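## Task

In the gray crate, get the thin slip sheet lying flat on the crate floor with the finned metal heat sink resting on top of it, fins facing up. Afterwards every tool used must hang again in its original stand slot.

## Robot and tools

ROBOT. One FANUC CRX-5iA six-joint arm carrying a tool changer. Three tools hang in a stand: grip50 (two-finger, 50 mm stroke), grip85 (two-finger, 85 mm stroke) and cup (suction). Cameras: cam_head_left, cam_head_right, cam_wrist (each 896x504).

FRAMES. Scene frame: origin on the table top below the arm base, +z up, +y to the left when facing +x. The base root sits at (0, 0, +0.068) m, almost untilted. The reported end_effector_position (m) and end_effector_quat_wxyz are the center of the tool changer face, never the tool tip; they may be off by a few cm. The face z axis points out of the arm. Tool points, in mm along face x,y,z: grip50 grip point (0,0,180); grip85 grip point (0,0,173) closed, 13 mm closer when fully open, pads 37.5 mm long; cup rim center (0,0,175). Both grippers close along face x.

execute_actions. "actions" holds one item or is empty. [] = LOOK (state plus pictures). {"rows": [...], "steps": n} = ACT, n from 9 to 15 steps of 1/30 s; missing rows repeat the last one. {"steps": n} without rows = WAIT up to 300 steps, counted from the previous result, reply time included. Each row has 14 numbers, all in [-1, 1]: dx, dy, dz, rx, ry, rz, tool/lock, grip50_position, grip50_force_limit, grip50_speed, grip85_position, grip85_force_limit, grip85_speed, cup_suction. The first six are an offset of the changer face, expressed in the axes of the Hand target as it was when the action began; every row is measured from that same start pose, not from the row before. Scale: 1.0 = 0.6 m or 180 degrees; rx,ry,rz form one rotation vector. A new action starts from the current Hand target, so resending an offset moves further. Per control step the command is clipped to 70 mm and 16 degrees from the measured face. Results arrive 9 steps before an action ends; those steps run on afterwards. "cameras" picks pictures (only sent on LOOK or when asked).

TOOL NUMBERS. lock: >0 locks, <0 unlocks, 0 keeps the last command. grip50_position: +1 open (50 mm), pads touch near -0.65, -1 closes until blocked. grip85_position: +1 open (85 mm), pads meet near -0.8, -1 closes until blocked. grip50_force_limit: -1 about 20 N per pad to +1 about 185 N. Speeds: -1 about 20 mm/s to +1 about 150 mm/s. grip85 force depends mostly on speed: a slow close (speed -1, force_limit -1) gives about 30 N per pad; a fast close from a cm or more away gives 200 N or more regardless of force_limit. Both grip85 values start at +1, so set them to -1 for a gentle grip. cup_suction: >0.01 on, otherwise off and vented; it persists between actions. Zeros are real commands, so repeat your last tool values to leave them unchanged. Tool commands only act once that tool reads ready.

move. Straight path of the changer face. "target": one 14-number row or up to 15 rows, all offsets from the same starting Hand target in its axes (same scale as above); the whole list gets 10 s. Or "station": "stand" with "slot" (1 = leftmost, seen from the forks' open side) plus "approach": true (in front of the fork, a bit high) or "over": true (above the seat, approach height); omit both for the seat itself. Enter approach, over, seat; leave in reverse. Station moves keep tool numbers; lock/unlock with a zero-offset target. "speed" in m/s, 0.002 to 1 (default 0.25), rotation up to twice that in rad/s; "blend" in m rounds corners; "blocking": false returns after about 0.5 s. The result adds a move: line: done (within 3 mm and 2 degrees), off_target, moving, held or fault, plus limits=paced (pose clipped) or limits=held (steps withheld). The path does not avoid obstacles; fast moves overshoot.

OTHER TOOLS. wait {"seconds": 0 to 10}; stop brakes a running move; zoom_image {camera, region [x0,y0,x1,y1]} up to 504x504 px; read_manual gives licence texts; finished_scene {"scene": 1 or 2} ends the scene irreversibly and grades it.

TOOL CHANGE. Pick up: seat the face on the plate within about 1 mm and 1 degree, with face -y pointing to the fork's open side. When plate_near = 1, send lock +1 and wait for locked = 1. The tool then initialises (readings n/a); a gripper closes then opens fully by itself. Take out: raise 10 to 30 mm (about 20), slide at least 110 mm along face -y, then rise. Return by the reverse route; with in_stand = 1, stay still, send lock -1, wait for unlocked = 1. Unlocking elsewhere is refused (unlock_refused = 1). Slots are 180 mm apart; stop lips are 10 mm tall.

READINGS. Hand target: the pose later offsets count from. Joint velocities "within noise" means at rest. object_status: 0 moving, 1 blocked while opening, 2 blocked while closing (a grip), 3 at target or pads met (also possible on thin items). grip50 opening mm = (250 - position_measured) x 0.202; grip85 counts: 78 = 60 mm, 130 = 40 mm, 180 = 20 mm, 230 = closed. Cup: seal the full 41 mm rim on a smooth flat area; cup_suction_measured 1 means strong vacuum; cup_part_present turns 1 at 0.50, 0 below 0.45; the cup contracts up to 16 mm; lift 22 mm after release to clear. Flange force: external force in face axes, with some error.

AVOID. Net force of 150 N or a joint torque at its limit (142 N m for the big joints, 35.6 for the wrist) stops the arm 10 s; the arm is stiff, so aim only slightly past a contact and move slowly near contact. Motor heat from holding loads or straining gives MOTOR HOT, then a 30 to 60 s brake. Do not drop or release moving parts, slam or push hard; anything off the table fails the scene. Objects may get nudged occasionally. Time spent thinking counts.

Each tool is called after ">>>" as a command line: name --argument value for each argument, lists and objects as JSON in quotes; but a table of rows of numbers goes row by row, as --pt "numbers of a row", without its own name.

## Session

>>> execute_actions --actions '[]'

Scene clock: 0.00 s of 12600.00 s.
end_effector_position=(+0.0264, -0.3235, +0.2711) locked=0 unlocked=1 plate_near=0 in_stand=0 unlock_refused=0 tool_id=none grip50_position_measured=n/a grip50_object_status=n/a grip85_position_measured=n/a grip85_object_status=n/a cup_suction_measured=n/a cup_part_present=n/a end_effector_quat_wxyz=(-0.076, +0.815, +0.547, +0.173)
Joint positions: [-1.271 -0.043 -0.417 -0.278 -1.457 0.956]
Joint velocities: within noise
Flange force (N): no reading
Hand target: +0.0264, -0.3235, +0.2711; -0.076, +0.815, +0.547, +0.173

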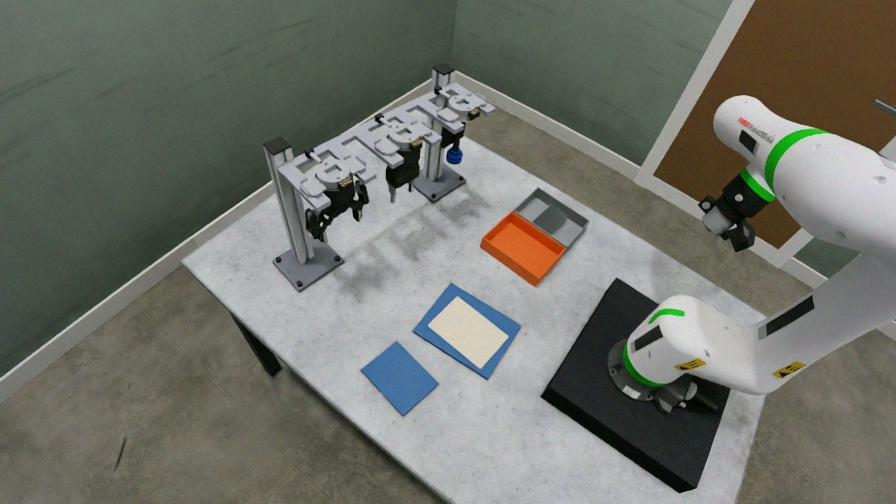

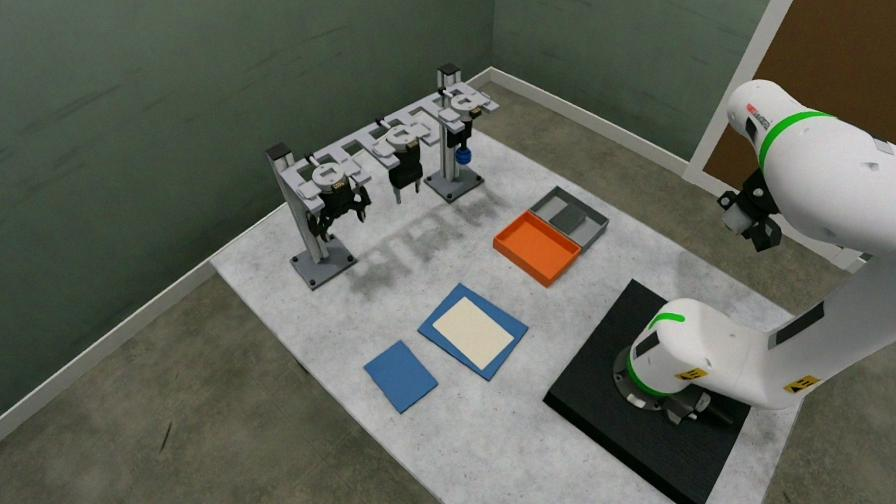

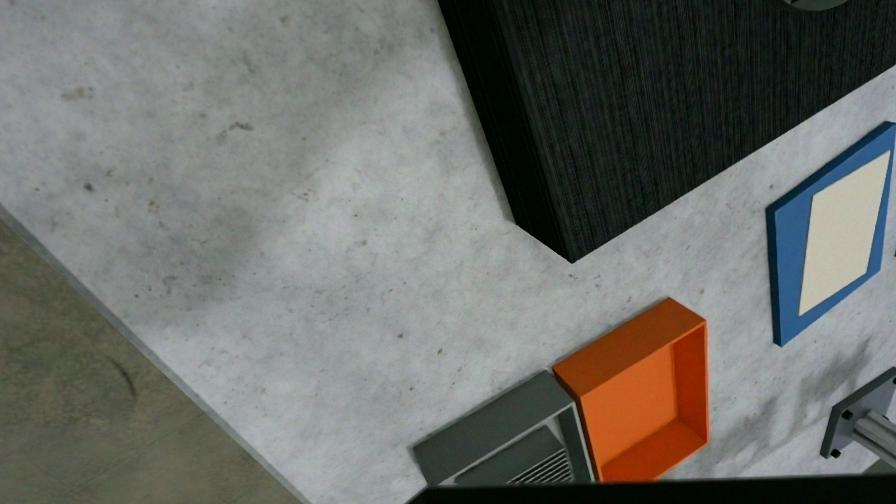

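>>> move --target '[0.741,0.405,-0.0905,0.0442,-0.1134,-0.1222,0,1,0,0,1,-1,-1,0]'

>>> zoom_image --camera "cam_wrist" --region '[60, 30, 460, 280]'

Scene clock: 3.33 s of 12600.00 s.
end_effector_position=(+0.3904, -0.0502, +0.5000) locked=0 unlocked=1 plate_near=0 in_stand=0 unlock_refused=0 tool_id=none grip50_position_measured=n/a grip50_object_status=n/a grip85_position_measured=n/a grip85_object_status=n/a cup_suction_measured=n/a cup_part_present=n/a end_effector_quat_wxyz=(+0.000, +0.707, +0.707, +0.000)
Joint positions: [0.216 -0.121 0.001 0 -1.701 -0.209]
Joint velocities: within noise
Flange force (N): [3.4 -4.2 1.8]
Hand target: +0.3905, -0.0502, +0.5001; +0.000, +0.707, +0.707, +0.000
Off the commanded pose: 0.000 m, 0 deg.
Kept back: nothing.
move: done

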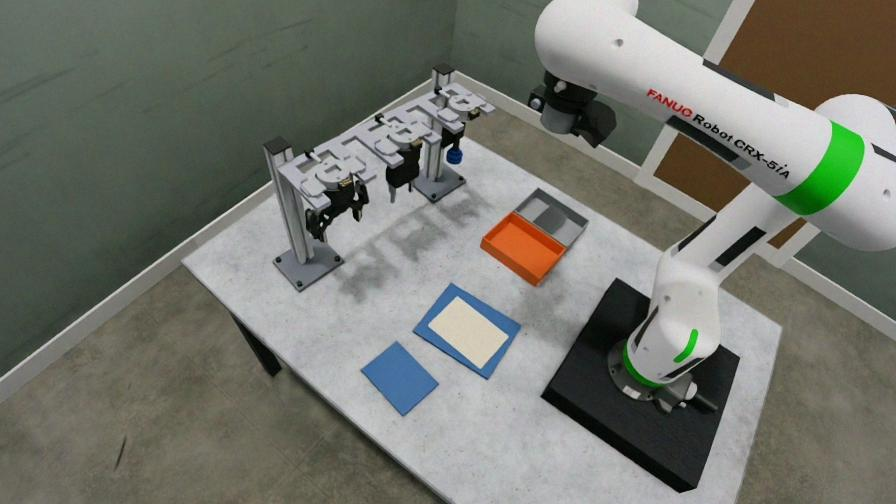

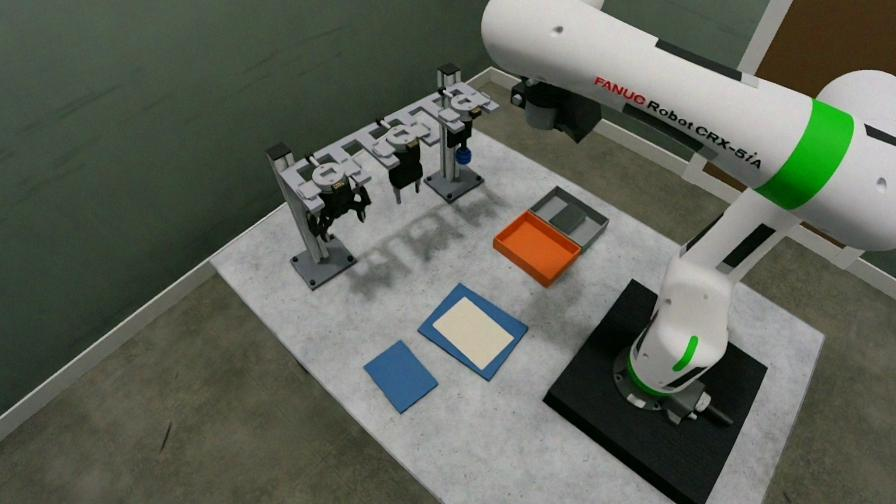

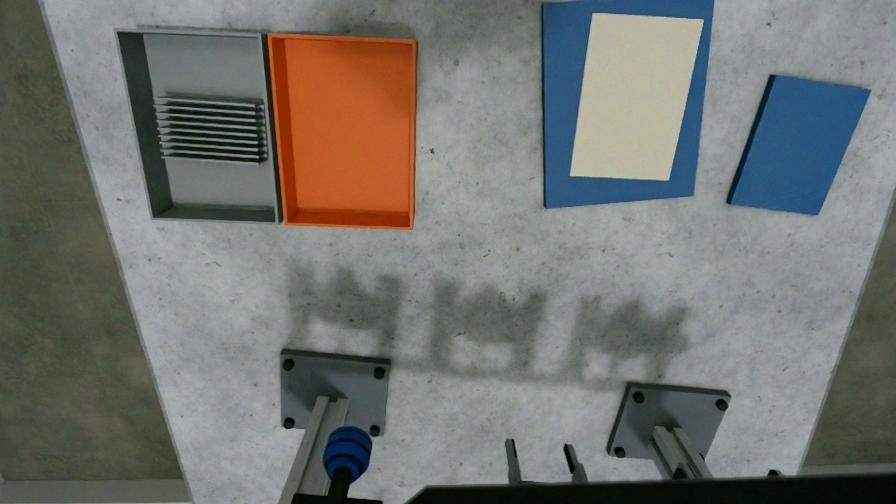

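Scaled by 1.260 from the camera's 896x504 image, which has a finer 1280x720 frame.

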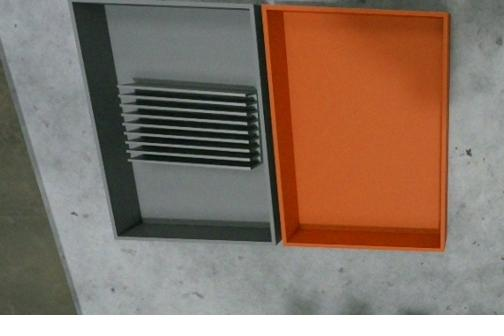

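>>> move --station "stand" --slot 1 --approach true --cameras '["cam_wrist"]'

>>> move --station "stand" --slot 1 --over true --speed 0.15 --cameras '[]'

>>> move --station "stand" --slot 1 --speed 0.02 --cameras '[]'

>>> move --target '[0,0,0,0,0,0,1,1,0,0,1,-1,-1,0]' --cameras '[]'

>>> execute_actions --actions '[{"steps":75}]'

Scene clock: 5.77 s of 12600.00 s.
end_effector_position=(+0.5587, +0.2217, +0.3841) locked=0 unlocked=1 plate_near=0 in_stand=0 unlock_refused=0 tool_id=none grip50_position_measured=n/a grip50_object_status=n/a grip85_position_measured=n/a grip85_object_status=n/a cup_suction_measured=n/a cup_part_present=n/a end_effector_quat_wxyz=(-0.001, +0.755, +0.655, +0.001)
Joint positions: [0.599 0.409 0.328 -0.005 -1.497 -0.733]
Joint velocities: [-0.001 0.005 0.006 0 -0.003 -0.002]
Flange force (N): [-3.3 -9.2 2.8]
Hand target: +0.5588, +0.2218, +0.3840; -0.001, +0.755, +0.655, +0.001
Off the commanded pose: 0.000 m, 0 deg.
Kept back: nothing.
move: done; to station stand, slot 1, approach point
Images, in order (width x height): cam_wrist 896x504.

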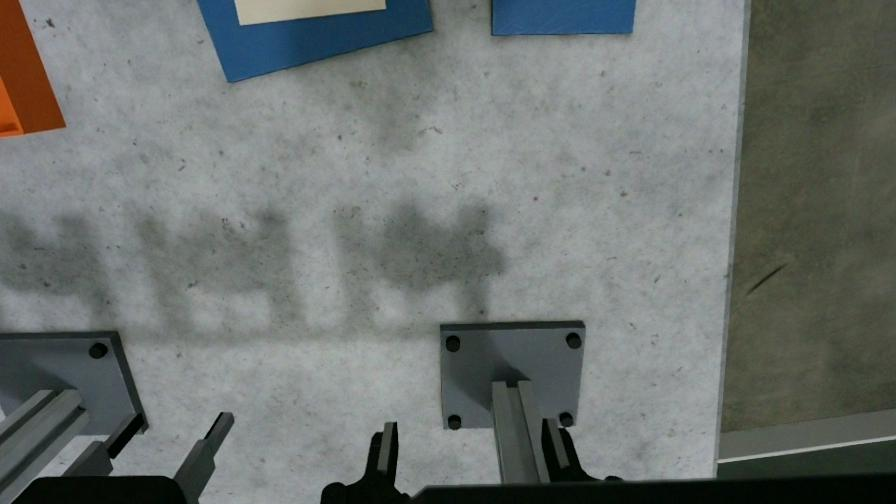

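Scene clock: 7.23 s of 12600.00 s.
end_effector_position=(+0.6973, +0.2024, +0.3847) locked=0 unlocked=1 plate_near=0 in_stand=0 unlock_refused=0 tool_id=none grip50_position_measured=n/a grip50_object_status=n/a grip85_position_measured=n/a grip85_object_status=n/a cup_suction_measured=n/a cup_part_present=n/a end_effector_quat_wxyz=(+0.000, +0.755, +0.655, +0.002)
Joint positions: [0.467 0.793 0.917 -0.003 -1.701 -0.602]
Joint velocities: [0 0.007 0.011 -0.001 -0.009 0.001]
Flange force (N): no reading
Hand target: +0.6974, +0.2025, +0.3847; +0.000, +0.755, +0.655, +0.001
Off the commanded pose: 0.000 m, 0 deg.
Kept back: nothing.
move: done; to station stand, slot 1, over the seat
No camera images: "cameras" was empty.

Scene clock: 8.60 s of 12600.00 s.
end_effector_position=(+0.6975, +0.2025, +0.3630) locked=0 unlocked=1 plate_near=1 in_stand=1 unlock_refused=0 tool_id=none grip50_position_measured=n/a grip50_object_status=n/a grip85_position_measured=n/a grip85_object_status=n/a cup_suction_measured=n/a cup_part_present=n/a end_effector_quat_wxyz=(+0.000, +0.755, +0.655, +0.002)
Joint positions: [0.467 0.785 0.853 -0.003 -1.645 -0.602]
Joint velocities: within noise
Flange force (N): [-5.1 -18.6 -5.1]
Hand target: +0.6975, +0.2025, +0.3627; +0.000, +0.755, +0.655, +0.001
Off the commanded pose: 0.000 m, 0 deg.
Kept back: nothing.
move: done; to station stand, slot 1
No camera images: "cameras" was empty.

Scene clock: 9.10 s of 12600.00 s.
end_effector_position=(+0.6975, +0.2025, +0.3628) locked=0 unlocked=0 plate_near=1 in_stand=1 unlock_refused=0 tool_id=none grip50_position_measured=n/a grip50_object_status=n/a grip85_position_measured=n/a grip85_object_status=n/a cup_suction_measured=n/a cup_part_present=n/a end_effector_quat_wxyz=(+0.000, +0.755, +0.655, +0.002)
Joint positions: [0.467 0.785 0.853 -0.003 -1.645 -0.602]
Joint velocities: within noise
Flange force (N): [-0.3 -11.9 -16.6]
Hand target: +0.6975, +0.2025, +0.3627; +0.000, +0.755, +0.655, +0.001
Off the commanded pose: 0.000 m, 0 deg.
Kept back: nothing.
move: done
No camera images: "cameras" was empty.

Scene clock: 11.60 s of 12600.00 s.
end_effector_position=(+0.6975, +0.2025, +0.3627) locked=1 unlocked=0 plate_near=1 in_stand=1 unlock_refused=0 tool_id=grip85 grip50_position_measured=n/a grip50_object_status=n/a grip85_position_measured=n/a grip85_object_status=n/a cup_suction_measured=n/a cup_part_present=n/a end_effector_quat_wxyz=(+0.000, +0.755, +0.655, +0.001)
Joint positions: [0.467 0.785 0.853 -0.003 -1.645 -0.602]
Joint velocities: within noise
Flange force (N): [-4.3 -15.8 -34.2]
Hand target: +0.6975, +0.2025, +0.3627; +0.000, +0.755, +0.655, +0.001
Off the commanded pose: 0.000 m, 0 deg.
Steps of this call (1-75: nothing new was sent). Readings (end_effector_position | what the end effector reports):
1: (+0.6975, +0.2025, +0.3628) | locked=0 unlocked=0 plate_near=1 in_stand=1 unlock_refused=0 tool_id=none grip50_position_measured=n/a grip50_object_status=n/a grip85_position_measured=n/a grip85_object_status=n/a cup_suction_measured=n/a cup_part_present=n/a
2: (+0.6975, +0.2025, +0.3628) | locked=0 unlocked=0 plate_near=1 in_stand=1 unlock_refused=0 tool_id=none grip50_position_measured=n/a grip50_object_status=n/a grip85_position_measured=n/a grip85_object_status=n/a cup_suction_measured=n/a cup_part_present=n/a
4: (+0.6975, +0.2025, +0.3628) | locked=0 unlocked=0 plate_near=1 in_stand=1 unlock_refused=0 tool_id=none grip50_position_measured=n/a grip50_object_status=n/a grip85_position_measured=n/a grip85_object_status=n/a cup_suction_measured=n/a cup_part_present=n/a
8: (+0.6975, +0.2025, +0.3628) | locked=0 unlocked=0 plate_near=1 in_stand=1 unlock_refused=0 tool_id=none grip50_position_measured=n/a grip50_object_status=n/a grip85_position_measured=n/a grip85_object_status=n/a cup_suction_measured=n/a cup_part_present=n/a
75: the state above

>>> move --pt "0 0 -0.0342 0 0 0 1 1 0 0 1 -1 -1 0" --pt "0 -0.25 -0.0342 0 0 0 1 1 0 0 1 -1 -1 0" --pt "-0.894 -0.4133 -0.02 0 0 0.4714 1 1 0 0 1 -1 -1 0" --speed '[0.05,0.15,0.35]'

>>> zoom_image --camera "cam_wrist" --region '[280, 0, 640, 240]'

Scene clock: 16.40 s of 12600.00 s.
end_effector_position=(+0.3765, -0.2936, +0.3730) locked=1 unlocked=0 plate_near=1 in_stand=0 unlock_refused=0 tool_id=grip85 grip50_position_measured=n/a grip50_object_status=n/a grip85_position_measured=3 grip85_object_status=3 cup_suction_measured=n/a cup_part_present=n/a end_effector_quat_wxyz=(-0.001, +1.000, -0.026, +0.001)
Joint positions: [-0.375 0.096 -0.081 0.003 -1.401 -1.241]
Joint velocities: within noise
Flange force (N): [-3.1 -4.6 1.4]
Hand target: +0.3765, -0.2937, +0.3730; -0.001, +1.000, -0.026, +0.001
Off the commanded pose: 0.000 m, 0 deg.
Kept back: nothing.
move: done

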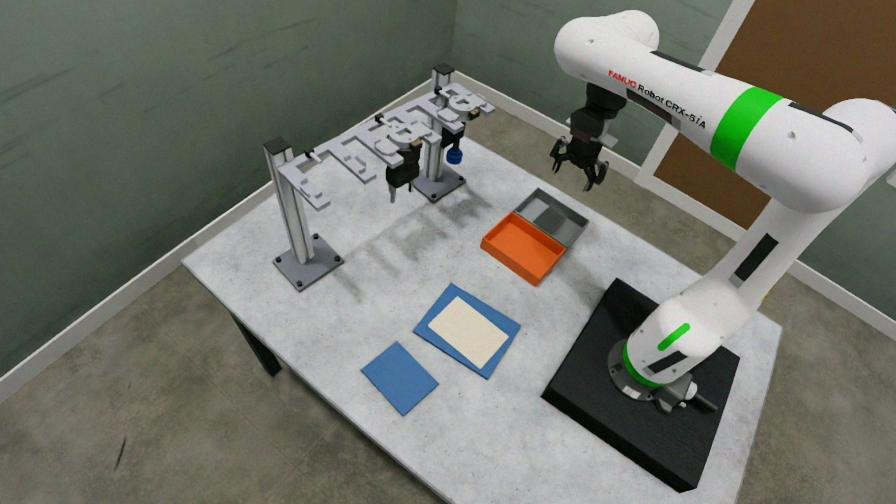

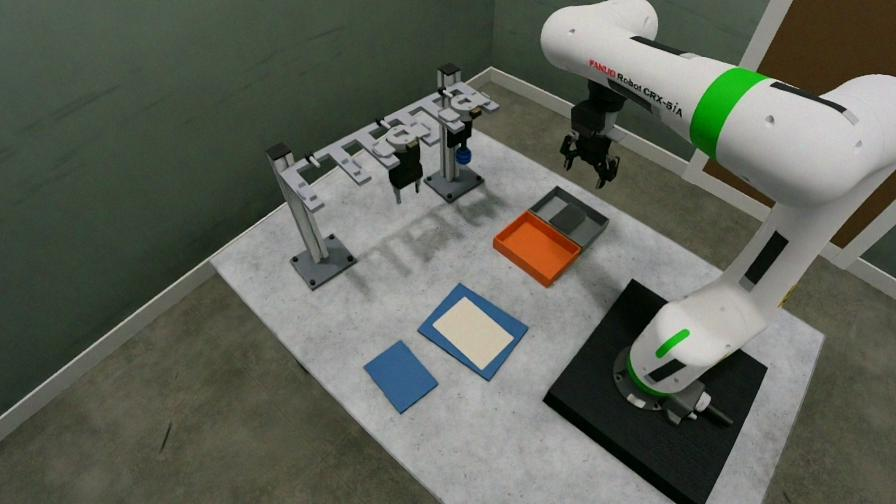

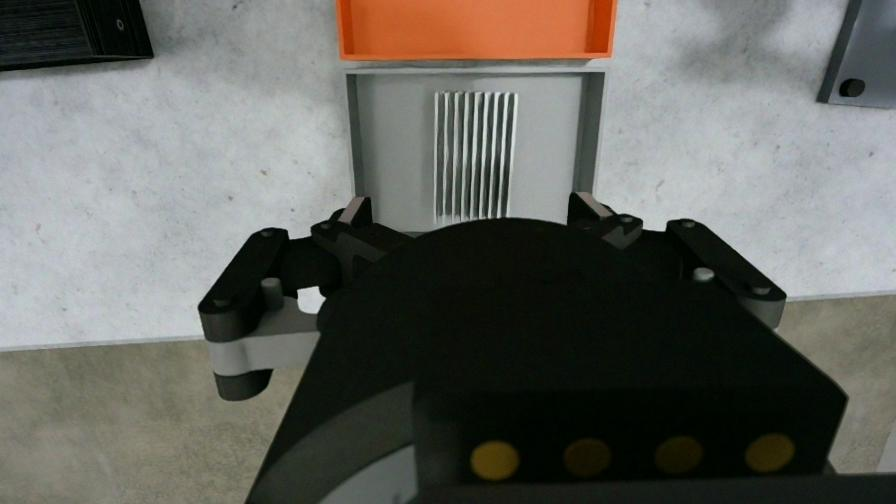

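Scaled by 1.400 from the camera's 896x504 image, which has a finer 1280x720 frame.

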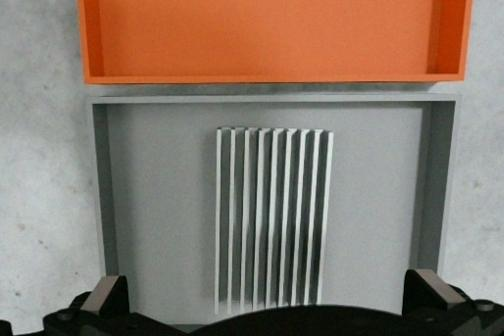

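>>> move --target '[0.0217,0,0.25,0,0,0.007,1,1,0,0,1,-1,-1,0]' --speed 0.2 --cameras '["cam_wrist"]'

>>> zoom_image --camera "cam_wrist" --region '[280, 0, 640, 280]'

Scene clock: 18.30 s of 12600.00 s.
end_effector_position=(+0.3897, -0.2940, +0.2231) locked=1 unlocked=0 plate_near=1 in_stand=0 unlock_refused=0 tool_id=grip85 grip50_position_measured=n/a grip50_object_status=n/a grip85_position_measured=3 grip85_object_status=3 cup_suction_measured=n/a cup_part_present=n/a end_effector_quat_wxyz=(-0.001, +0.999, -0.037, +0.001)
Joint positions: [-0.367 0.247 -0.277 0.003 -1.054 -1.272]
Joint velocities: within noise
Flange force (N): [-6.9 -6.8 -1.5]
Hand target: +0.3897, -0.2940, +0.2230; -0.001, +0.999, -0.037, +0.001
Off the commanded pose: 0.000 m, 0 deg.
Kept back: nothing.
move: done
Images, in order (width x height): cam_wrist 896x504.

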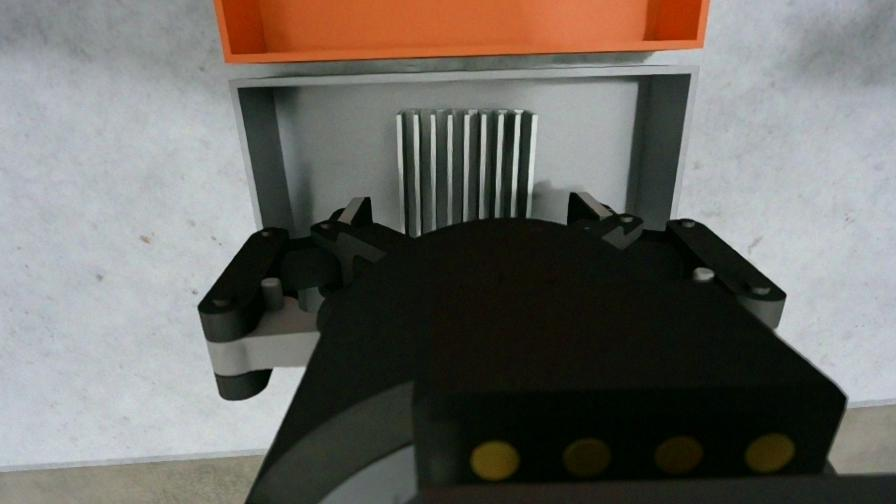

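Scaled by 1.400 from the camera's 896x504 image, which has a finer 1280x720 frame.

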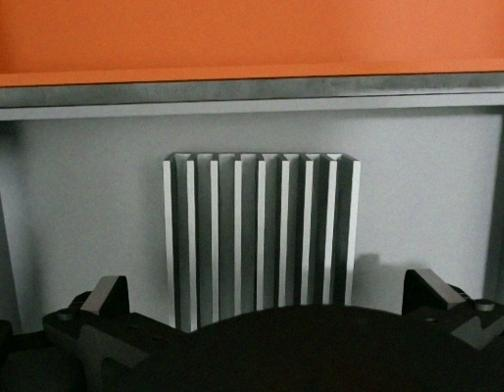

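>>> move --target '[-0.0025,0,0.042,0,0,0,1,1,0,0,1,-1,-1,0]' --speed 0.04 --cameras '["cam_wrist"]'

>>> move --target '[0,0,0,0,0,0,1,1,0,0,-1,-1,-1,0]' --cameras '["cam_wrist","cam_head_right"]'

Scene clock: 19.57 s of 12600.00 s.
end_effector_position=(+0.3883, -0.2938, +0.1979) locked=1 unlocked=0 plate_near=1 in_stand=0 unlock_refused=0 tool_id=grip85 grip50_position_measured=n/a grip50_object_status=n/a grip85_position_measured=3 grip85_object_status=3 cup_suction_measured=n/a cup_part_present=n/a end_effector_quat_wxyz=(-0.001, +0.999, -0.037, +0.001)
Joint positions: [-0.368 0.277 -0.306 0.003 -0.994 -1.271]
Joint velocities: within noise
Flange force (N): [-3.4 -4.6 0.6]
Hand target: +0.3883, -0.2938, +0.1978; -0.001, +0.999, -0.037, +0.001
Off the commanded pose: 0.000 m, 0 deg.
Kept back: nothing.
move: done
Images, in order (width x height): cam_wrist 896x504.

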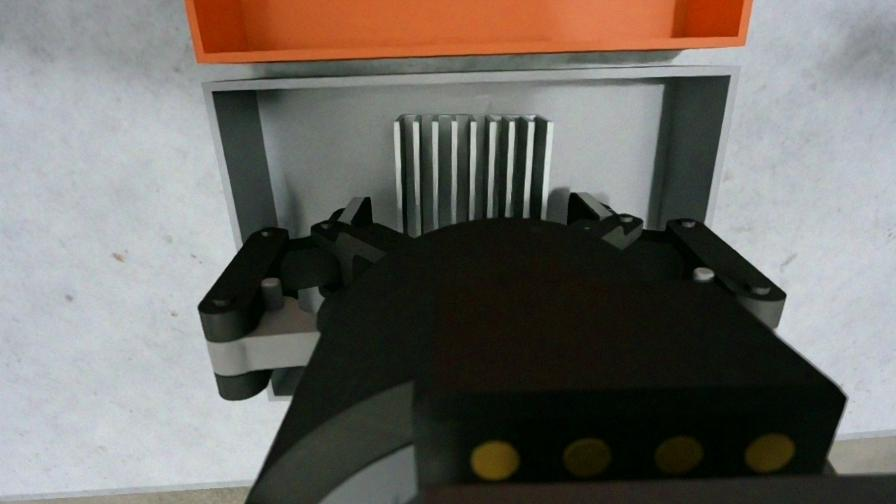

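Scene clock: 21.27 s of 12600.00 s.
end_effector_position=(+0.3883, -0.2938, +0.1978) locked=1 unlocked=0 plate_near=1 in_stand=0 unlock_refused=0 tool_id=grip85 grip50_position_measured=n/a grip50_object_status=n/a grip85_position_measured=78 grip85_object_status=2 cup_suction_measured=n/a cup_part_present=n/a end_effector_quat_wxyz=(-0.001, +0.999, -0.037, +0.001)
Joint positions: [-0.368 0.278 -0.306 0.003 -0.994 -1.271]
Joint velocities: within noise
Flange force (N): [-5.3 -8.8 -14.4]
Hand target: +0.3883, -0.2938, +0.1978; -0.001, +0.999, -0.037, +0.001
Off the commanded pose: 0.000 m, 0 deg.
Kept back: nothing.
move: done
Images, in order (width x height): cam_head_right 896x504, cam_wrist 896x504.

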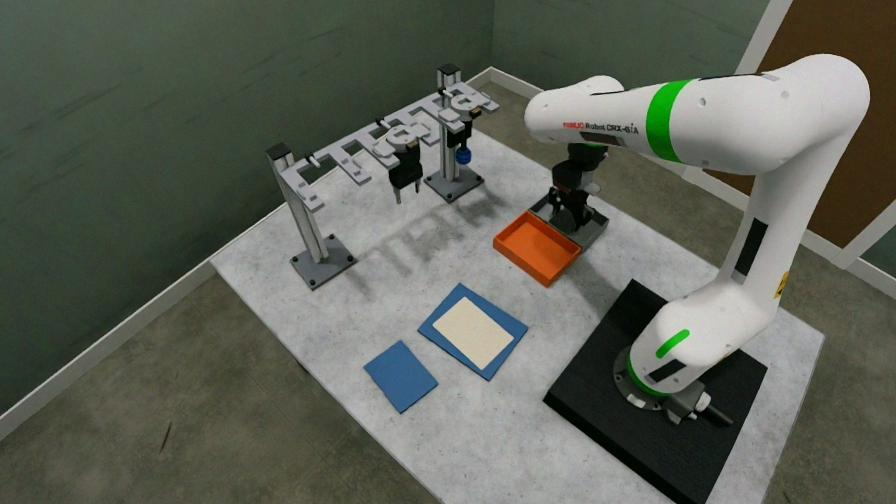

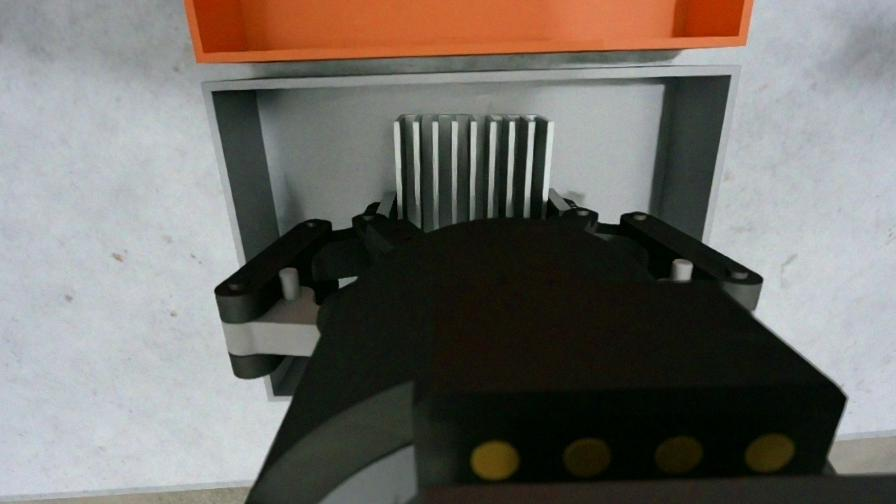

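>>> move --pt "0 0 -0.17 0 0 0 1 1 0 0 -1 -1 -1 0" --pt "-0.039 -0.4513 -0.17 0 0 -0.512 1 1 0 0 -1 -1 -1 0" --speed '[0.1,0.25]' --cameras '["cam_wrist"]'

Scene clock: 26.67 s of 12600.00 s.
end_effector_position=(+0.3846, -0.0224, +0.3004) locked=1 unlocked=0 plate_near=1 in_stand=0 unlock_refused=0 tool_id=grip85 grip50_position_measured=n/a grip50_object_status=n/a grip85_position_measured=78 grip85_object_status=2 cup_suction_measured=n/a cup_part_present=n/a end_effector_quat_wxyz=(+0.000, +0.720, +0.694, +0.001)
Joint positions: [0.291 -0.09 -0.443 -0.002 -1.225 -0.32]
Joint velocities: within noise
Flange force (N): [1.7 -6.1 3.5]
Hand target: +0.3846, -0.0223, +0.3004; +0.000, +0.720, +0.694, +0.001
Off the commanded pose: 0.000 m, 0 deg.
Kept back: nothing.
move: done
Images, in order (width x height): cam_wrist 896x504.

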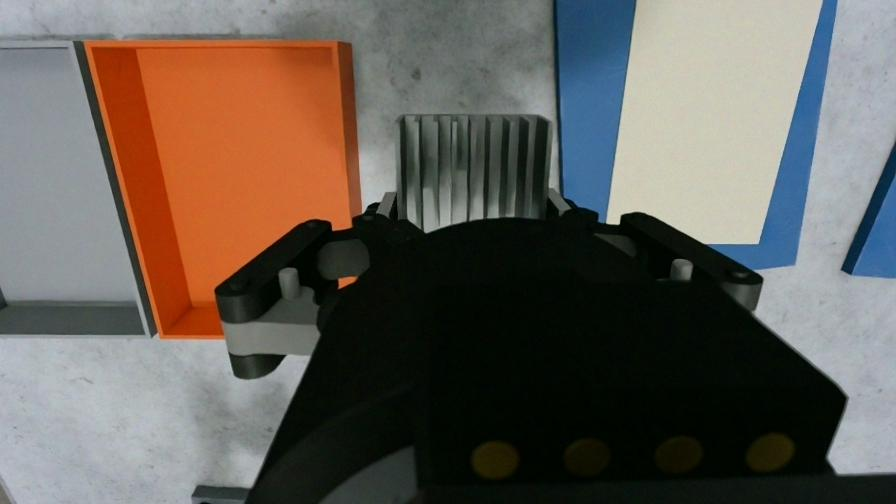

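>>> move --pt "0.004 0 0.14 0 0 0 1 1 0 0 -1 -1 -1 0" --pt "0.004 0 0.173 0 0 0 1 1 0 0 -1 -1 -1 0" --speed '[0.12,0.03]' --cameras '[]'

>>> move --target '[0,0,0.0018,0,0,0,1,1,0,0,-1,-1,-1,0]' --speed 0.01 --cameras '[]'

>>> move --target '[0,0,0.0013,0,0,0,1,1,0,0,-1,-1,-1,0]' --speed 0.01 --cameras '[]'

Scene clock: 28.80 s of 12600.00 s.
end_effector_position=(+0.3849, -0.0196, +0.1967) locked=1 unlocked=0 plate_near=1 in_stand=0 unlock_refused=0 tool_id=grip85 grip50_position_measured=n/a grip50_object_status=n/a grip85_position_measured=78 grip85_object_status=2 cup_suction_measured=n/a cup_part_present=n/a end_effector_quat_wxyz=(+0.000, +0.720, +0.694, +0.001)
Joint positions: [0.298 0.045 -0.585 -0.003 -0.948 -0.326]
Joint velocities: within noise
Flange force (N): [2.7 -7.1 1.4]
Hand target: +0.3849, -0.0196, +0.1967; +0.000, +0.720, +0.694, +0.001
Off the commanded pose: 0.000 m, 0 deg.
Kept back: nothing.
move: done
No camera images: "cameras" was empty.

Scene clock: 29.50 s of 12600.00 s.
end_effector_position=(+0.3849, -0.0196, +0.1956) locked=1 unlocked=0 plate_near=1 in_stand=0 unlock_refused=0 tool_id=grip85 grip50_position_measured=n/a grip50_object_status=n/a grip85_position_measured=78 grip85_object_status=2 cup_suction_measured=n/a cup_part_present=n/a end_effector_quat_wxyz=(+0.000, +0.720, +0.694, +0.001)
Joint positions: [0.298 0.047 -0.586 -0.003 -0.945 -0.326]
Joint velocities: within noise
Flange force (N): [2.2 -6.2 2.0]
Hand target: +0.3849, -0.0196, +0.1956; +0.000, +0.720, +0.694, +0.001
Off the commanded pose: 0.000 m, 0 deg.
Kept back: nothing.
move: done
No camera images: "cameras" was empty.

Scene clock: 30.20 s of 12600.00 s.
end_effector_position=(+0.3849, -0.0196, +0.1948) locked=1 unlocked=0 plate_near=1 in_stand=0 unlock_refused=0 tool_id=grip85 grip50_position_measured=n/a grip50_object_status=n/a grip85_position_measured=78 grip85_object_status=2 cup_suction_measured=n/a cup_part_present=n/a end_effector_quat_wxyz=(+0.000, +0.720, +0.694, +0.001)
Joint positions: [0.298 0.048 -0.587 -0.003 -0.942 -0.326]
Joint velocities: within noise
Flange force (N): [2.5 -5.3 1.5]
Hand target: +0.3849, -0.0196, +0.1948; +0.000, +0.720, +0.694, +0.001
Off the commanded pose: 0.000 m, 0 deg.
Kept back: nothing.
move: done
No camera images: "cameras" was empty.

>>> move --target '[0,0,0.0013,0,0,0,1,1,0,0,-1,-1,-1,0]' --speed 0.01 --cameras '[]'

>>> move --target '[0,0,0.0008,0,0,0,1,1,0,0,-1,-1,-1,0]' --speed 0.01 --cameras '[]'

Scene clock: 31.13 s of 12600.00 s.
end_effector_position=(+0.3849, -0.0196, +0.1941) locked=1 unlocked=0 plate_near=1 in_stand=0 unlock_refused=0 tool_id=grip85 grip50_position_measured=n/a grip50_object_status=n/a grip85_position_measured=78 grip85_object_status=2 cup_suction_measured=n/a cup_part_present=n/a end_effector_quat_wxyz=(+0.000, +0.720, +0.694, +0.001)
Joint positions: [0.298 0.05 -0.588 -0.003 -0.94 -0.326]
Joint velocities: within noise
Flange force (N): [5.5 -14.6 -36.5]
Hand target: +0.3849, -0.0196, +0.1940; +0.000, +0.720, +0.694, +0.001
Off the commanded pose: 0.000 m, 0 deg.
Kept back: nothing.
move: done
No camera images: "cameras" was empty.

Scene clock: 31.83 s of 12600.00 s.
end_effector_position=(+0.3849, -0.0196, +0.1935) locked=1 unlocked=0 plate_near=1 in_stand=0 unlock_refused=0 tool_id=grip85 grip50_position_measured=n/a grip50_object_status=n/a grip85_position_measured=78 grip85_object_status=2 cup_suction_measured=n/a cup_part_present=n/a end_effector_quat_wxyz=(+0.000, +0.720, +0.694, +0.001)
Joint positions: [0.298 0.051 -0.588 -0.003 -0.939 -0.326]
Joint velocities: within noise
Flange force (N): [3.5 -10.0 -40.8]
Hand target: +0.3849, -0.0196, +0.1935; +0.000, +0.720, +0.694, +0.001
Off the commanded pose: 0.000 m, 0 deg.
Kept back: nothing.
move: done
No camera images: "cameras" was empty.

Seated. Release, rise, stow in slot 1, pausing high for a view.

>>> move --target '[0,0,-0.0012,0,0,0,1,1,0,0,0.65,-1,-1,0]' --cameras '[]'

>>> move --pt "0 0 -0.08 0 0 0 1 1 0 0 0.65 -1 -1 0" --pt "0 0 -0.3 0 0 0 1 1 0 0 0.65 -1 -1 0" --speed '[0.06,0.2]' --cameras '["cam_wrist"]'

>>> move --station "stand" --slot 1 --approach true --cameras '[]'

>>> move --station "stand" --slot 1 --over true --speed 0.12 --cameras '["cam_head_left"]'

>>> move --station "stand" --slot 1 --speed 0.02 --cameras '[]'

>>> move --target '[0,0,0,0,0,0,-1,1,0,0,0.65,-1,-1,0]' --cameras '[]'

>>> execute_actions --actions '[{"steps":45}]'

Scene clock: 33.40 s of 12600.00 s.
end_effector_position=(+0.3849, -0.0196, +0.1943) locked=1 unlocked=0 plate_near=1 in_stand=0 unlock_refused=0 tool_id=grip85 grip50_position_measured=n/a grip50_object_status=n/a grip85_position_measured=47 grip85_object_status=3 cup_suction_measured=n/a cup_part_present=n/a end_effector_quat_wxyz=(+0.000, +0.720, +0.694, +0.001)
Joint positions: [0.298 0.049 -0.588 -0.003 -0.941 -0.326]
Joint velocities: within noise
Flange force (N): [2.7 -5.3 -0.4]
Hand target: +0.3849, -0.0196, +0.1943; +0.000, +0.720, +0.694, +0.001
Off the commanded pose: 0.000 m, 0 deg.
Kept back: nothing.
move: done
No camera images: "cameras" was empty.

Scene clock: 35.37 s of 12600.00 s.
end_effector_position=(+0.3845, -0.0201, +0.3742) locked=1 unlocked=0 plate_near=1 in_stand=0 unlock_refused=0 tool_id=grip85 grip50_position_measured=n/a grip50_object_status=n/a grip85_position_measured=47 grip85_object_status=3 cup_suction_measured=n/a cup_part_present=n/a end_effector_quat_wxyz=(+0.000, +0.720, +0.694, +0.001)
Joint positions: [0.297 -0.139 -0.308 -0.002 -1.409 -0.326]
Joint velocities: within noise
Flange force (N): [2.8 -5.6 1.3]
Hand target: +0.3846, -0.0201, +0.3743; +0.000, +0.720, +0.694, +0.001
Off the commanded pose: 0.000 m, 0 deg.
Kept back: nothing.
move: done
Images, in order (width x height): cam_wrist 896x504.

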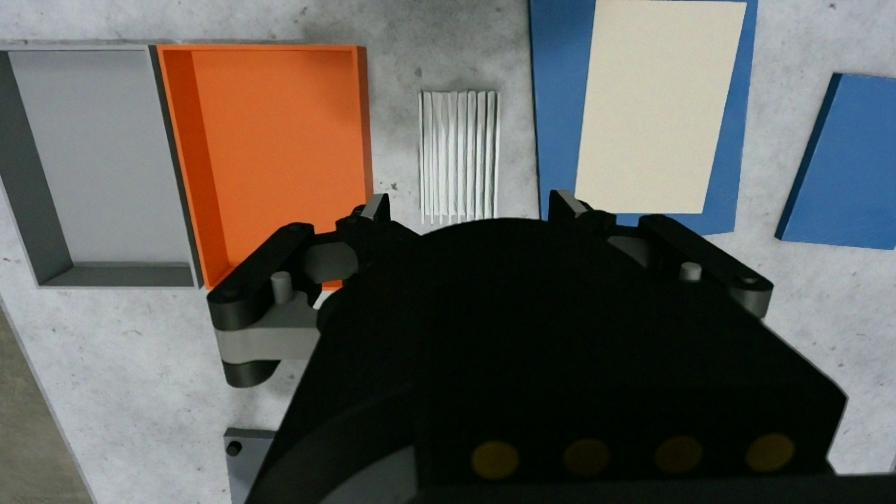

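Scene clock: 37.10 s of 12600.00 s.
end_effector_position=(+0.5587, +0.2217, +0.3840) locked=1 unlocked=0 plate_near=1 in_stand=0 unlock_refused=0 tool_id=grip85 grip50_position_measured=n/a grip50_object_status=n/a grip85_position_measured=47 grip85_object_status=3 cup_suction_measured=n/a cup_part_present=n/a end_effector_quat_wxyz=(-0.001, +0.755, +0.655, +0.001)
Joint positions: [0.599 0.409 0.328 -0.004 -1.497 -0.734]
Joint velocities: [0 0.005 0.007 -0.001 -0.004 -0.002]
Flange force (N): [-4.4 -10.8 3.0]
Hand target: +0.5588, +0.2218, +0.3840; -0.001, +0.755, +0.655, +0.001
Off the commanded pose: 0.000 m, 0 deg.
Kept back: nothing.
move: done; to station stand, slot 1, approach point
No camera images: "cameras" was empty.

Scene clock: 38.73 s of 12600.00 s.
end_effector_position=(+0.6973, +0.2024, +0.3847) locked=1 unlocked=0 plate_near=1 in_stand=0 unlock_refused=0 tool_id=grip85 grip50_position_measured=n/a grip50_object_status=n/a grip85_position_measured=47 grip85_object_status=3 cup_suction_measured=n/a cup_part_present=n/a end_effector_quat_wxyz=(+0.000, +0.755, +0.655, +0.002)
Joint positions: [0.467 0.793 0.917 -0.003 -1.701 -0.602]
Joint velocities: [-0.001 0.008 0.016 -0.001 -0.012 -0.001]
Flange force (N): no reading
Hand target: +0.6974, +0.2025, +0.3847; +0.000, +0.755, +0.655, +0.001
Off the commanded pose: 0.000 m, 0 deg.
Kept back: nothing.
move: done; to station stand, slot 1, over the seat
Images, in order (width x height): cam_head_left 896x504.

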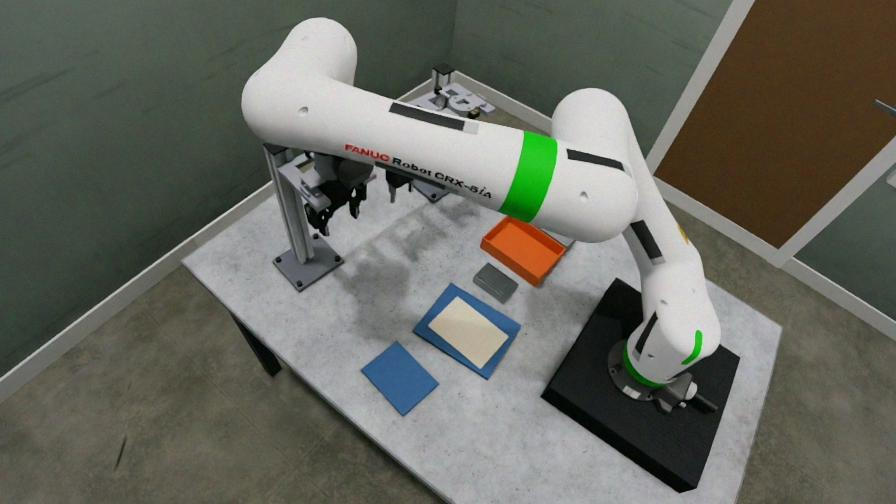

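Scene clock: 40.10 s of 12600.00 s.
end_effector_position=(+0.6975, +0.2025, +0.3631) locked=1 unlocked=0 plate_near=1 in_stand=1 unlock_refused=0 tool_id=grip85 grip50_position_measured=n/a grip50_object_status=n/a grip85_position_measured=47 grip85_object_status=3 cup_suction_measured=n/a cup_part_present=n/a end_effector_quat_wxyz=(+0.000, +0.755, +0.655, +0.002)
Joint positions: [0.467 0.785 0.853 -0.003 -1.645 -0.602]
Joint velocities: within noise
Flange force (N): [-1.9 -12.7 -16.2]
Hand target: +0.6975, +0.2025, +0.3627; +0.000, +0.755, +0.655, +0.001
Off the commanded pose: 0.000 m, 0 deg.
Kept back: nothing.
move: done; to station stand, slot 1
No camera images: "cameras" was empty.

Scene clock: 40.60 s of 12600.00 s.
end_effector_position=(+0.6975, +0.2024, +0.3629) locked=1 unlocked=0 plate_near=1 in_stand=1 unlock_refused=0 tool_id=grip85 grip50_position_measured=n/a grip50_object_status=n/a grip85_position_measured=47 grip85_object_status=3 cup_suction_measured=n/a cup_part_present=n/a end_effector_quat_wxyz=(+0.000, +0.755, +0.655, +0.002)
Joint positions: [0.467 0.785 0.853 -0.003 -1.645 -0.602]
Joint velocities: within noise
Flange force (N): [-1.0 -11.0 -15.0]
Hand target: +0.6975, +0.2025, +0.3627; +0.000, +0.755, +0.655, +0.001
Off the commanded pose: 0.000 m, 0 deg.
Kept back: nothing.
move: done
No camera images: "cameras" was empty.

Scene clock: 42.10 s of 12600.00 s.
end_effector_position=(+0.6975, +0.2025, +0.3627) locked=0 unlocked=1 plate_near=1 in_stand=1 unlock_refused=0 tool_id=none grip50_position_measured=n/a grip50_object_status=n/a grip85_position_measured=n/a grip85_object_status=n/a cup_suction_measured=n/a cup_part_present=n/a end_effector_quat_wxyz=(+0.000, +0.755, +0.655, +0.001)
Joint positions: [0.467 0.785 0.853 -0.003 -1.645 -0.602]
Joint velocities: within noise
Flange force (N): [-3.6 -13.4 -23.0]
Hand target: +0.6975, +0.2025, +0.3627; +0.000, +0.755, +0.655, +0.001
Off the commanded pose: 0.000 m, 0 deg.
Steps of this call (1-45: nothing new was sent). Readings (end_effector_position | what the end effector reports):
1: (+0.6975, +0.2024, +0.3629) | locked=1 unlocked=0 plate_near=1 in_stand=1 unlock_refused=0 tool_id=grip85 grip50_position_measured=n/a grip50_object_status=n/a grip85_position_measured=47 grip85_object_status=3 cup_suction_measured=n/a cup_part_present=n/a
2: (+0.6975, +0.2024, +0.3629) | locked=0 unlocked=0 plate_near=1 in_stand=1 unlock_refused=0 tool_id=none grip50_position_measured=n/a grip50_object_status=n/a grip85_position_measured=n/a grip85_object_status=n/a cup_suction_measured=n/a cup_part_present=n/a
4: (+0.6975, +0.2025, +0.3629) | locked=0 unlocked=0 plate_near=1 in_stand=1 unlock_refused=0 tool_id=none grip50_position_measured=n/a grip50_object_status=n/a grip85_position_measured=n/a grip85_object_status=n/a cup_suction_measured=n/a cup_part_present=n/a
8: (+0.6975, +0.2025, +0.3628) | locked=0 unlocked=0 plate_near=1 in_stand=1 unlock_refused=0 tool_id=none grip50_position_measured=n/a grip50_object_status=n/a grip85_position_measured=n/a grip85_object_status=n/a cup_suction_measured=n/a cup_part_present=n/a
45: the state above

>>> move --station "stand" --slot 1 --over true --speed 0.05 --cameras '[]'

>>> move --station "stand" --slot 1 --approach true --cameras '[]'

>>> move --station "stand" --slot 3 --approach true --cameras '["cam_wrist"]'

>>> move --station "stand" --slot 3 --over true --speed 0.15 --cameras '[]'

>>> move --station "stand" --slot 3 --speed 0.02 --cameras '[]'

>>> move --target '[0,0,0,0,0,0,1,1,0,0,0.65,-1,-1,0]' --cameras '[]'

>>> execute_actions --actions '[{"steps":75}]'

Scene clock: 44.10 s of 12600.00 s.
end_effector_position=(+0.6974, +0.2025, +0.3846) locked=0 unlocked=1 plate_near=0 in_stand=0 unlock_refused=0 tool_id=none grip50_position_measured=n/a grip50_object_status=n/a grip85_position_measured=n/a grip85_object_status=n/a cup_suction_measured=n/a cup_part_present=n/a end_effector_quat_wxyz=(+0.000, +0.755, +0.655, +0.001)
Joint positions: [0.467 0.794 0.918 -0.003 -1.702 -0.602]
Joint velocities: within noise
Flange force (N): no reading
Hand target: +0.6974, +0.2025, +0.3847; +0.000, +0.755, +0.655, +0.001
Off the commanded pose: 0.000 m, 0 deg.
Kept back: nothing.
move: done; to station stand, slot 1, over the seat
No camera images: "cameras" was empty.

Scene clock: 45.23 s of 12600.00 s.
end_effector_position=(+0.5589, +0.2218, +0.3840) locked=0 unlocked=1 plate_near=0 in_stand=0 unlock_refused=0 tool_id=none grip50_position_measured=n/a grip50_object_status=n/a grip85_position_measured=n/a grip85_object_status=n/a cup_suction_measured=n/a cup_part_present=n/a end_effector_quat_wxyz=(-0.001, +0.755, +0.655, +0.001)
Joint positions: [0.599 0.409 0.329 -0.005 -1.497 -0.733]
Joint velocities: within noise
Flange force (N): [-1.5 -9.0 2.2]
Hand target: +0.5588, +0.2218, +0.3840; -0.001, +0.755, +0.655, +0.001
Off the commanded pose: 0.000 m, 0 deg.
Kept back: nothing.
move: done; to station stand, slot 1, approach point
No camera images: "cameras" was empty.

Scene clock: 47.20 s of 12600.00 s.
end_effector_position=(+0.5091, -0.1342, +0.3837) locked=0 unlocked=1 plate_near=0 in_stand=0 unlock_refused=0 tool_id=none grip50_position_measured=n/a grip50_object_status=n/a grip85_position_measured=n/a grip85_object_status=n/a cup_suction_measured=n/a cup_part_present=n/a end_effector_quat_wxyz=(+0.000, +0.755, +0.655, +0.001)
Joint positions: [0 0.217 0.081 0.001 -1.441 -0.135]
Joint velocities: [-0.003 0.001 0.002 -0.001 0.001 0.005]
Flange force (N): [4.3 -9.0 2.4]
Hand target: +0.5091, -0.1343, +0.3837; +0.000, +0.755, +0.655, +0.001
Off the commanded pose: 0.000 m, 0 deg.
Kept back: nothing.
move: done; to station stand, slot 3, approach point
Images, in order (width x height): cam_wrist 896x504.

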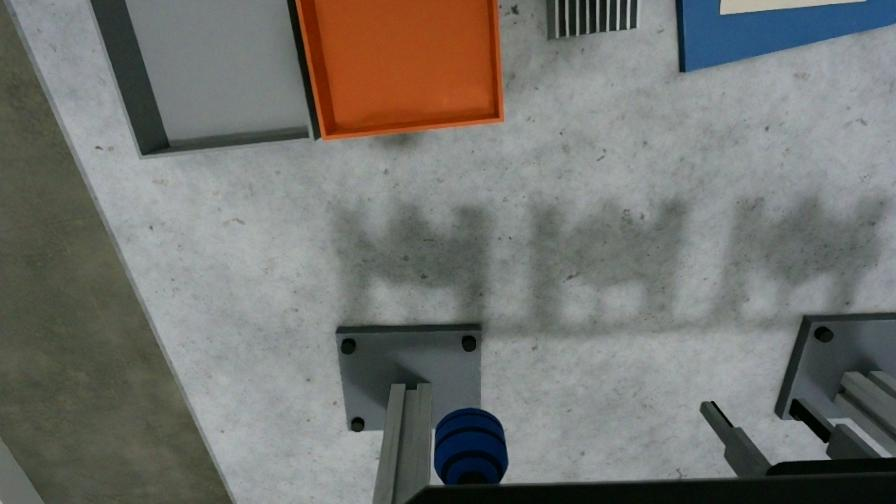

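Scene clock: 48.63 s of 12600.00 s.
end_effector_position=(+0.6476, -0.1537, +0.3844) locked=0 unlocked=1 plate_near=0 in_stand=0 unlock_refused=0 tool_id=none grip50_position_measured=n/a grip50_object_status=n/a grip85_position_measured=n/a grip85_object_status=n/a cup_suction_measured=n/a cup_part_present=n/a end_effector_quat_wxyz=(+0.000, +0.755, +0.655, +0.001)
Joint positions: [-0.028 0.586 0.586 0.001 -1.577 -0.107]
Joint velocities: [0 0.004 0.006 -0.001 -0.003 0]
Flange force (N): [2.9 -12.7 1.9]
Hand target: +0.6477, -0.1537, +0.3844; +0.000, +0.755, +0.655, +0.001
Off the commanded pose: 0.000 m, 0 deg.
Kept back: nothing.
move: done; to station stand, slot 3, over the seat
No camera images: "cameras" was empty.

Scene clock: 50.00 s of 12600.00 s.
end_effector_position=(+0.6478, -0.1537, +0.3625) locked=0 unlocked=1 plate_near=1 in_stand=1 unlock_refused=0 tool_id=none grip50_position_measured=n/a grip50_object_status=n/a grip85_position_measured=n/a grip85_object_status=n/a cup_suction_measured=n/a cup_part_present=n/a end_effector_quat_wxyz=(+0.000, +0.755, +0.655, +0.001)
Joint positions: [-0.028 0.588 0.537 0.001 -1.527 -0.107]
Joint velocities: within noise
Flange force (N): [3.5 -9.8 -14.3]
Hand target: +0.6478, -0.1537, +0.3624; +0.000, +0.755, +0.655, +0.001
Off the commanded pose: 0.000 m, 0 deg.
Kept back: nothing.
move: done; to station stand, slot 3
No camera images: "cameras" was empty.

Scene clock: 50.50 s of 12600.00 s.
end_effector_position=(+0.6478, -0.1537, +0.3624) locked=0 unlocked=0 plate_near=1 in_stand=1 unlock_refused=0 tool_id=none grip50_position_measured=n/a grip50_object_status=n/a grip85_position_measured=n/a grip85_object_status=n/a cup_suction_measured=n/a cup_part_present=n/a end_effector_quat_wxyz=(+0.000, +0.755, +0.655, +0.001)
Joint positions: [-0.028 0.588 0.537 0.001 -1.527 -0.107]
Joint velocities: within noise
Flange force (N): [5.0 -7.7 -23.3]
Hand target: +0.6478, -0.1537, +0.3624; +0.000, +0.755, +0.655, +0.001
Off the commanded pose: 0.000 m, 0 deg.
Kept back: nothing.
move: done
No camera images: "cameras" was empty.

Scene clock: 53.00 s of 12600.00 s.
end_effector_position=(+0.6478, -0.1537, +0.3624) locked=1 unlocked=0 plate_near=1 in_stand=1 unlock_refused=0 tool_id=cup grip50_position_measured=n/a grip50_object_status=n/a grip85_position_measured=n/a grip85_object_status=n/a cup_suction_measured=0.00 cup_part_present=0 end_effector_quat_wxyz=(+0.000, +0.755, +0.655, +0.001)
Joint positions: [-0.028 0.588 0.537 0.001 -1.527 -0.107]
Joint velocities: within noise
Flange force (N): [2.8 -8.9 -31.4]
Hand target: +0.6478, -0.1537, +0.3624; +0.000, +0.755, +0.655, +0.001
Off the commanded pose: 0.000 m, 0 deg.
Steps of this call (1-75: nothing new was sent). Readings (end_effector_position | what the end effector reports):
1: (+0.6478, -0.1537, +0.3624) | locked=0 unlocked=0 plate_near=1 in_stand=1 unlock_refused=0 tool_id=none grip50_position_measured=n/a grip50_object_status=n/a grip85_position_measured=n/a grip85_object_status=n/a cup_suction_measured=n/a cup_part_present=n/a
2: (+0.6478, -0.1537, +0.3624) | locked=0 unlocked=0 plate_near=1 in_stand=1 unlock_refused=0 tool_id=none grip50_position_measured=n/a grip50_object_status=n/a grip85_position_measured=n/a grip85_object_status=n/a cup_suction_measured=n/a cup_part_present=n/a
4: (+0.6478, -0.1537, +0.3624) | locked=0 unlocked=0 plate_near=1 in_stand=1 unlock_refused=0 tool_id=none grip50_position_measured=n/a grip50_object_status=n/a grip85_position_measured=n/a grip85_object_status=n/a cup_suction_measured=n/a cup_part_present=n/a
8: (+0.6478, -0.1537, +0.3624) | locked=0 unlocked=0 plate_near=1 in_stand=1 unlock_refused=0 tool_id=none grip50_position_measured=n/a grip50_object_status=n/a grip85_position_measured=n/a grip85_object_status=n/a cup_suction_measured=n/a cup_part_present=n/a
75: the state above


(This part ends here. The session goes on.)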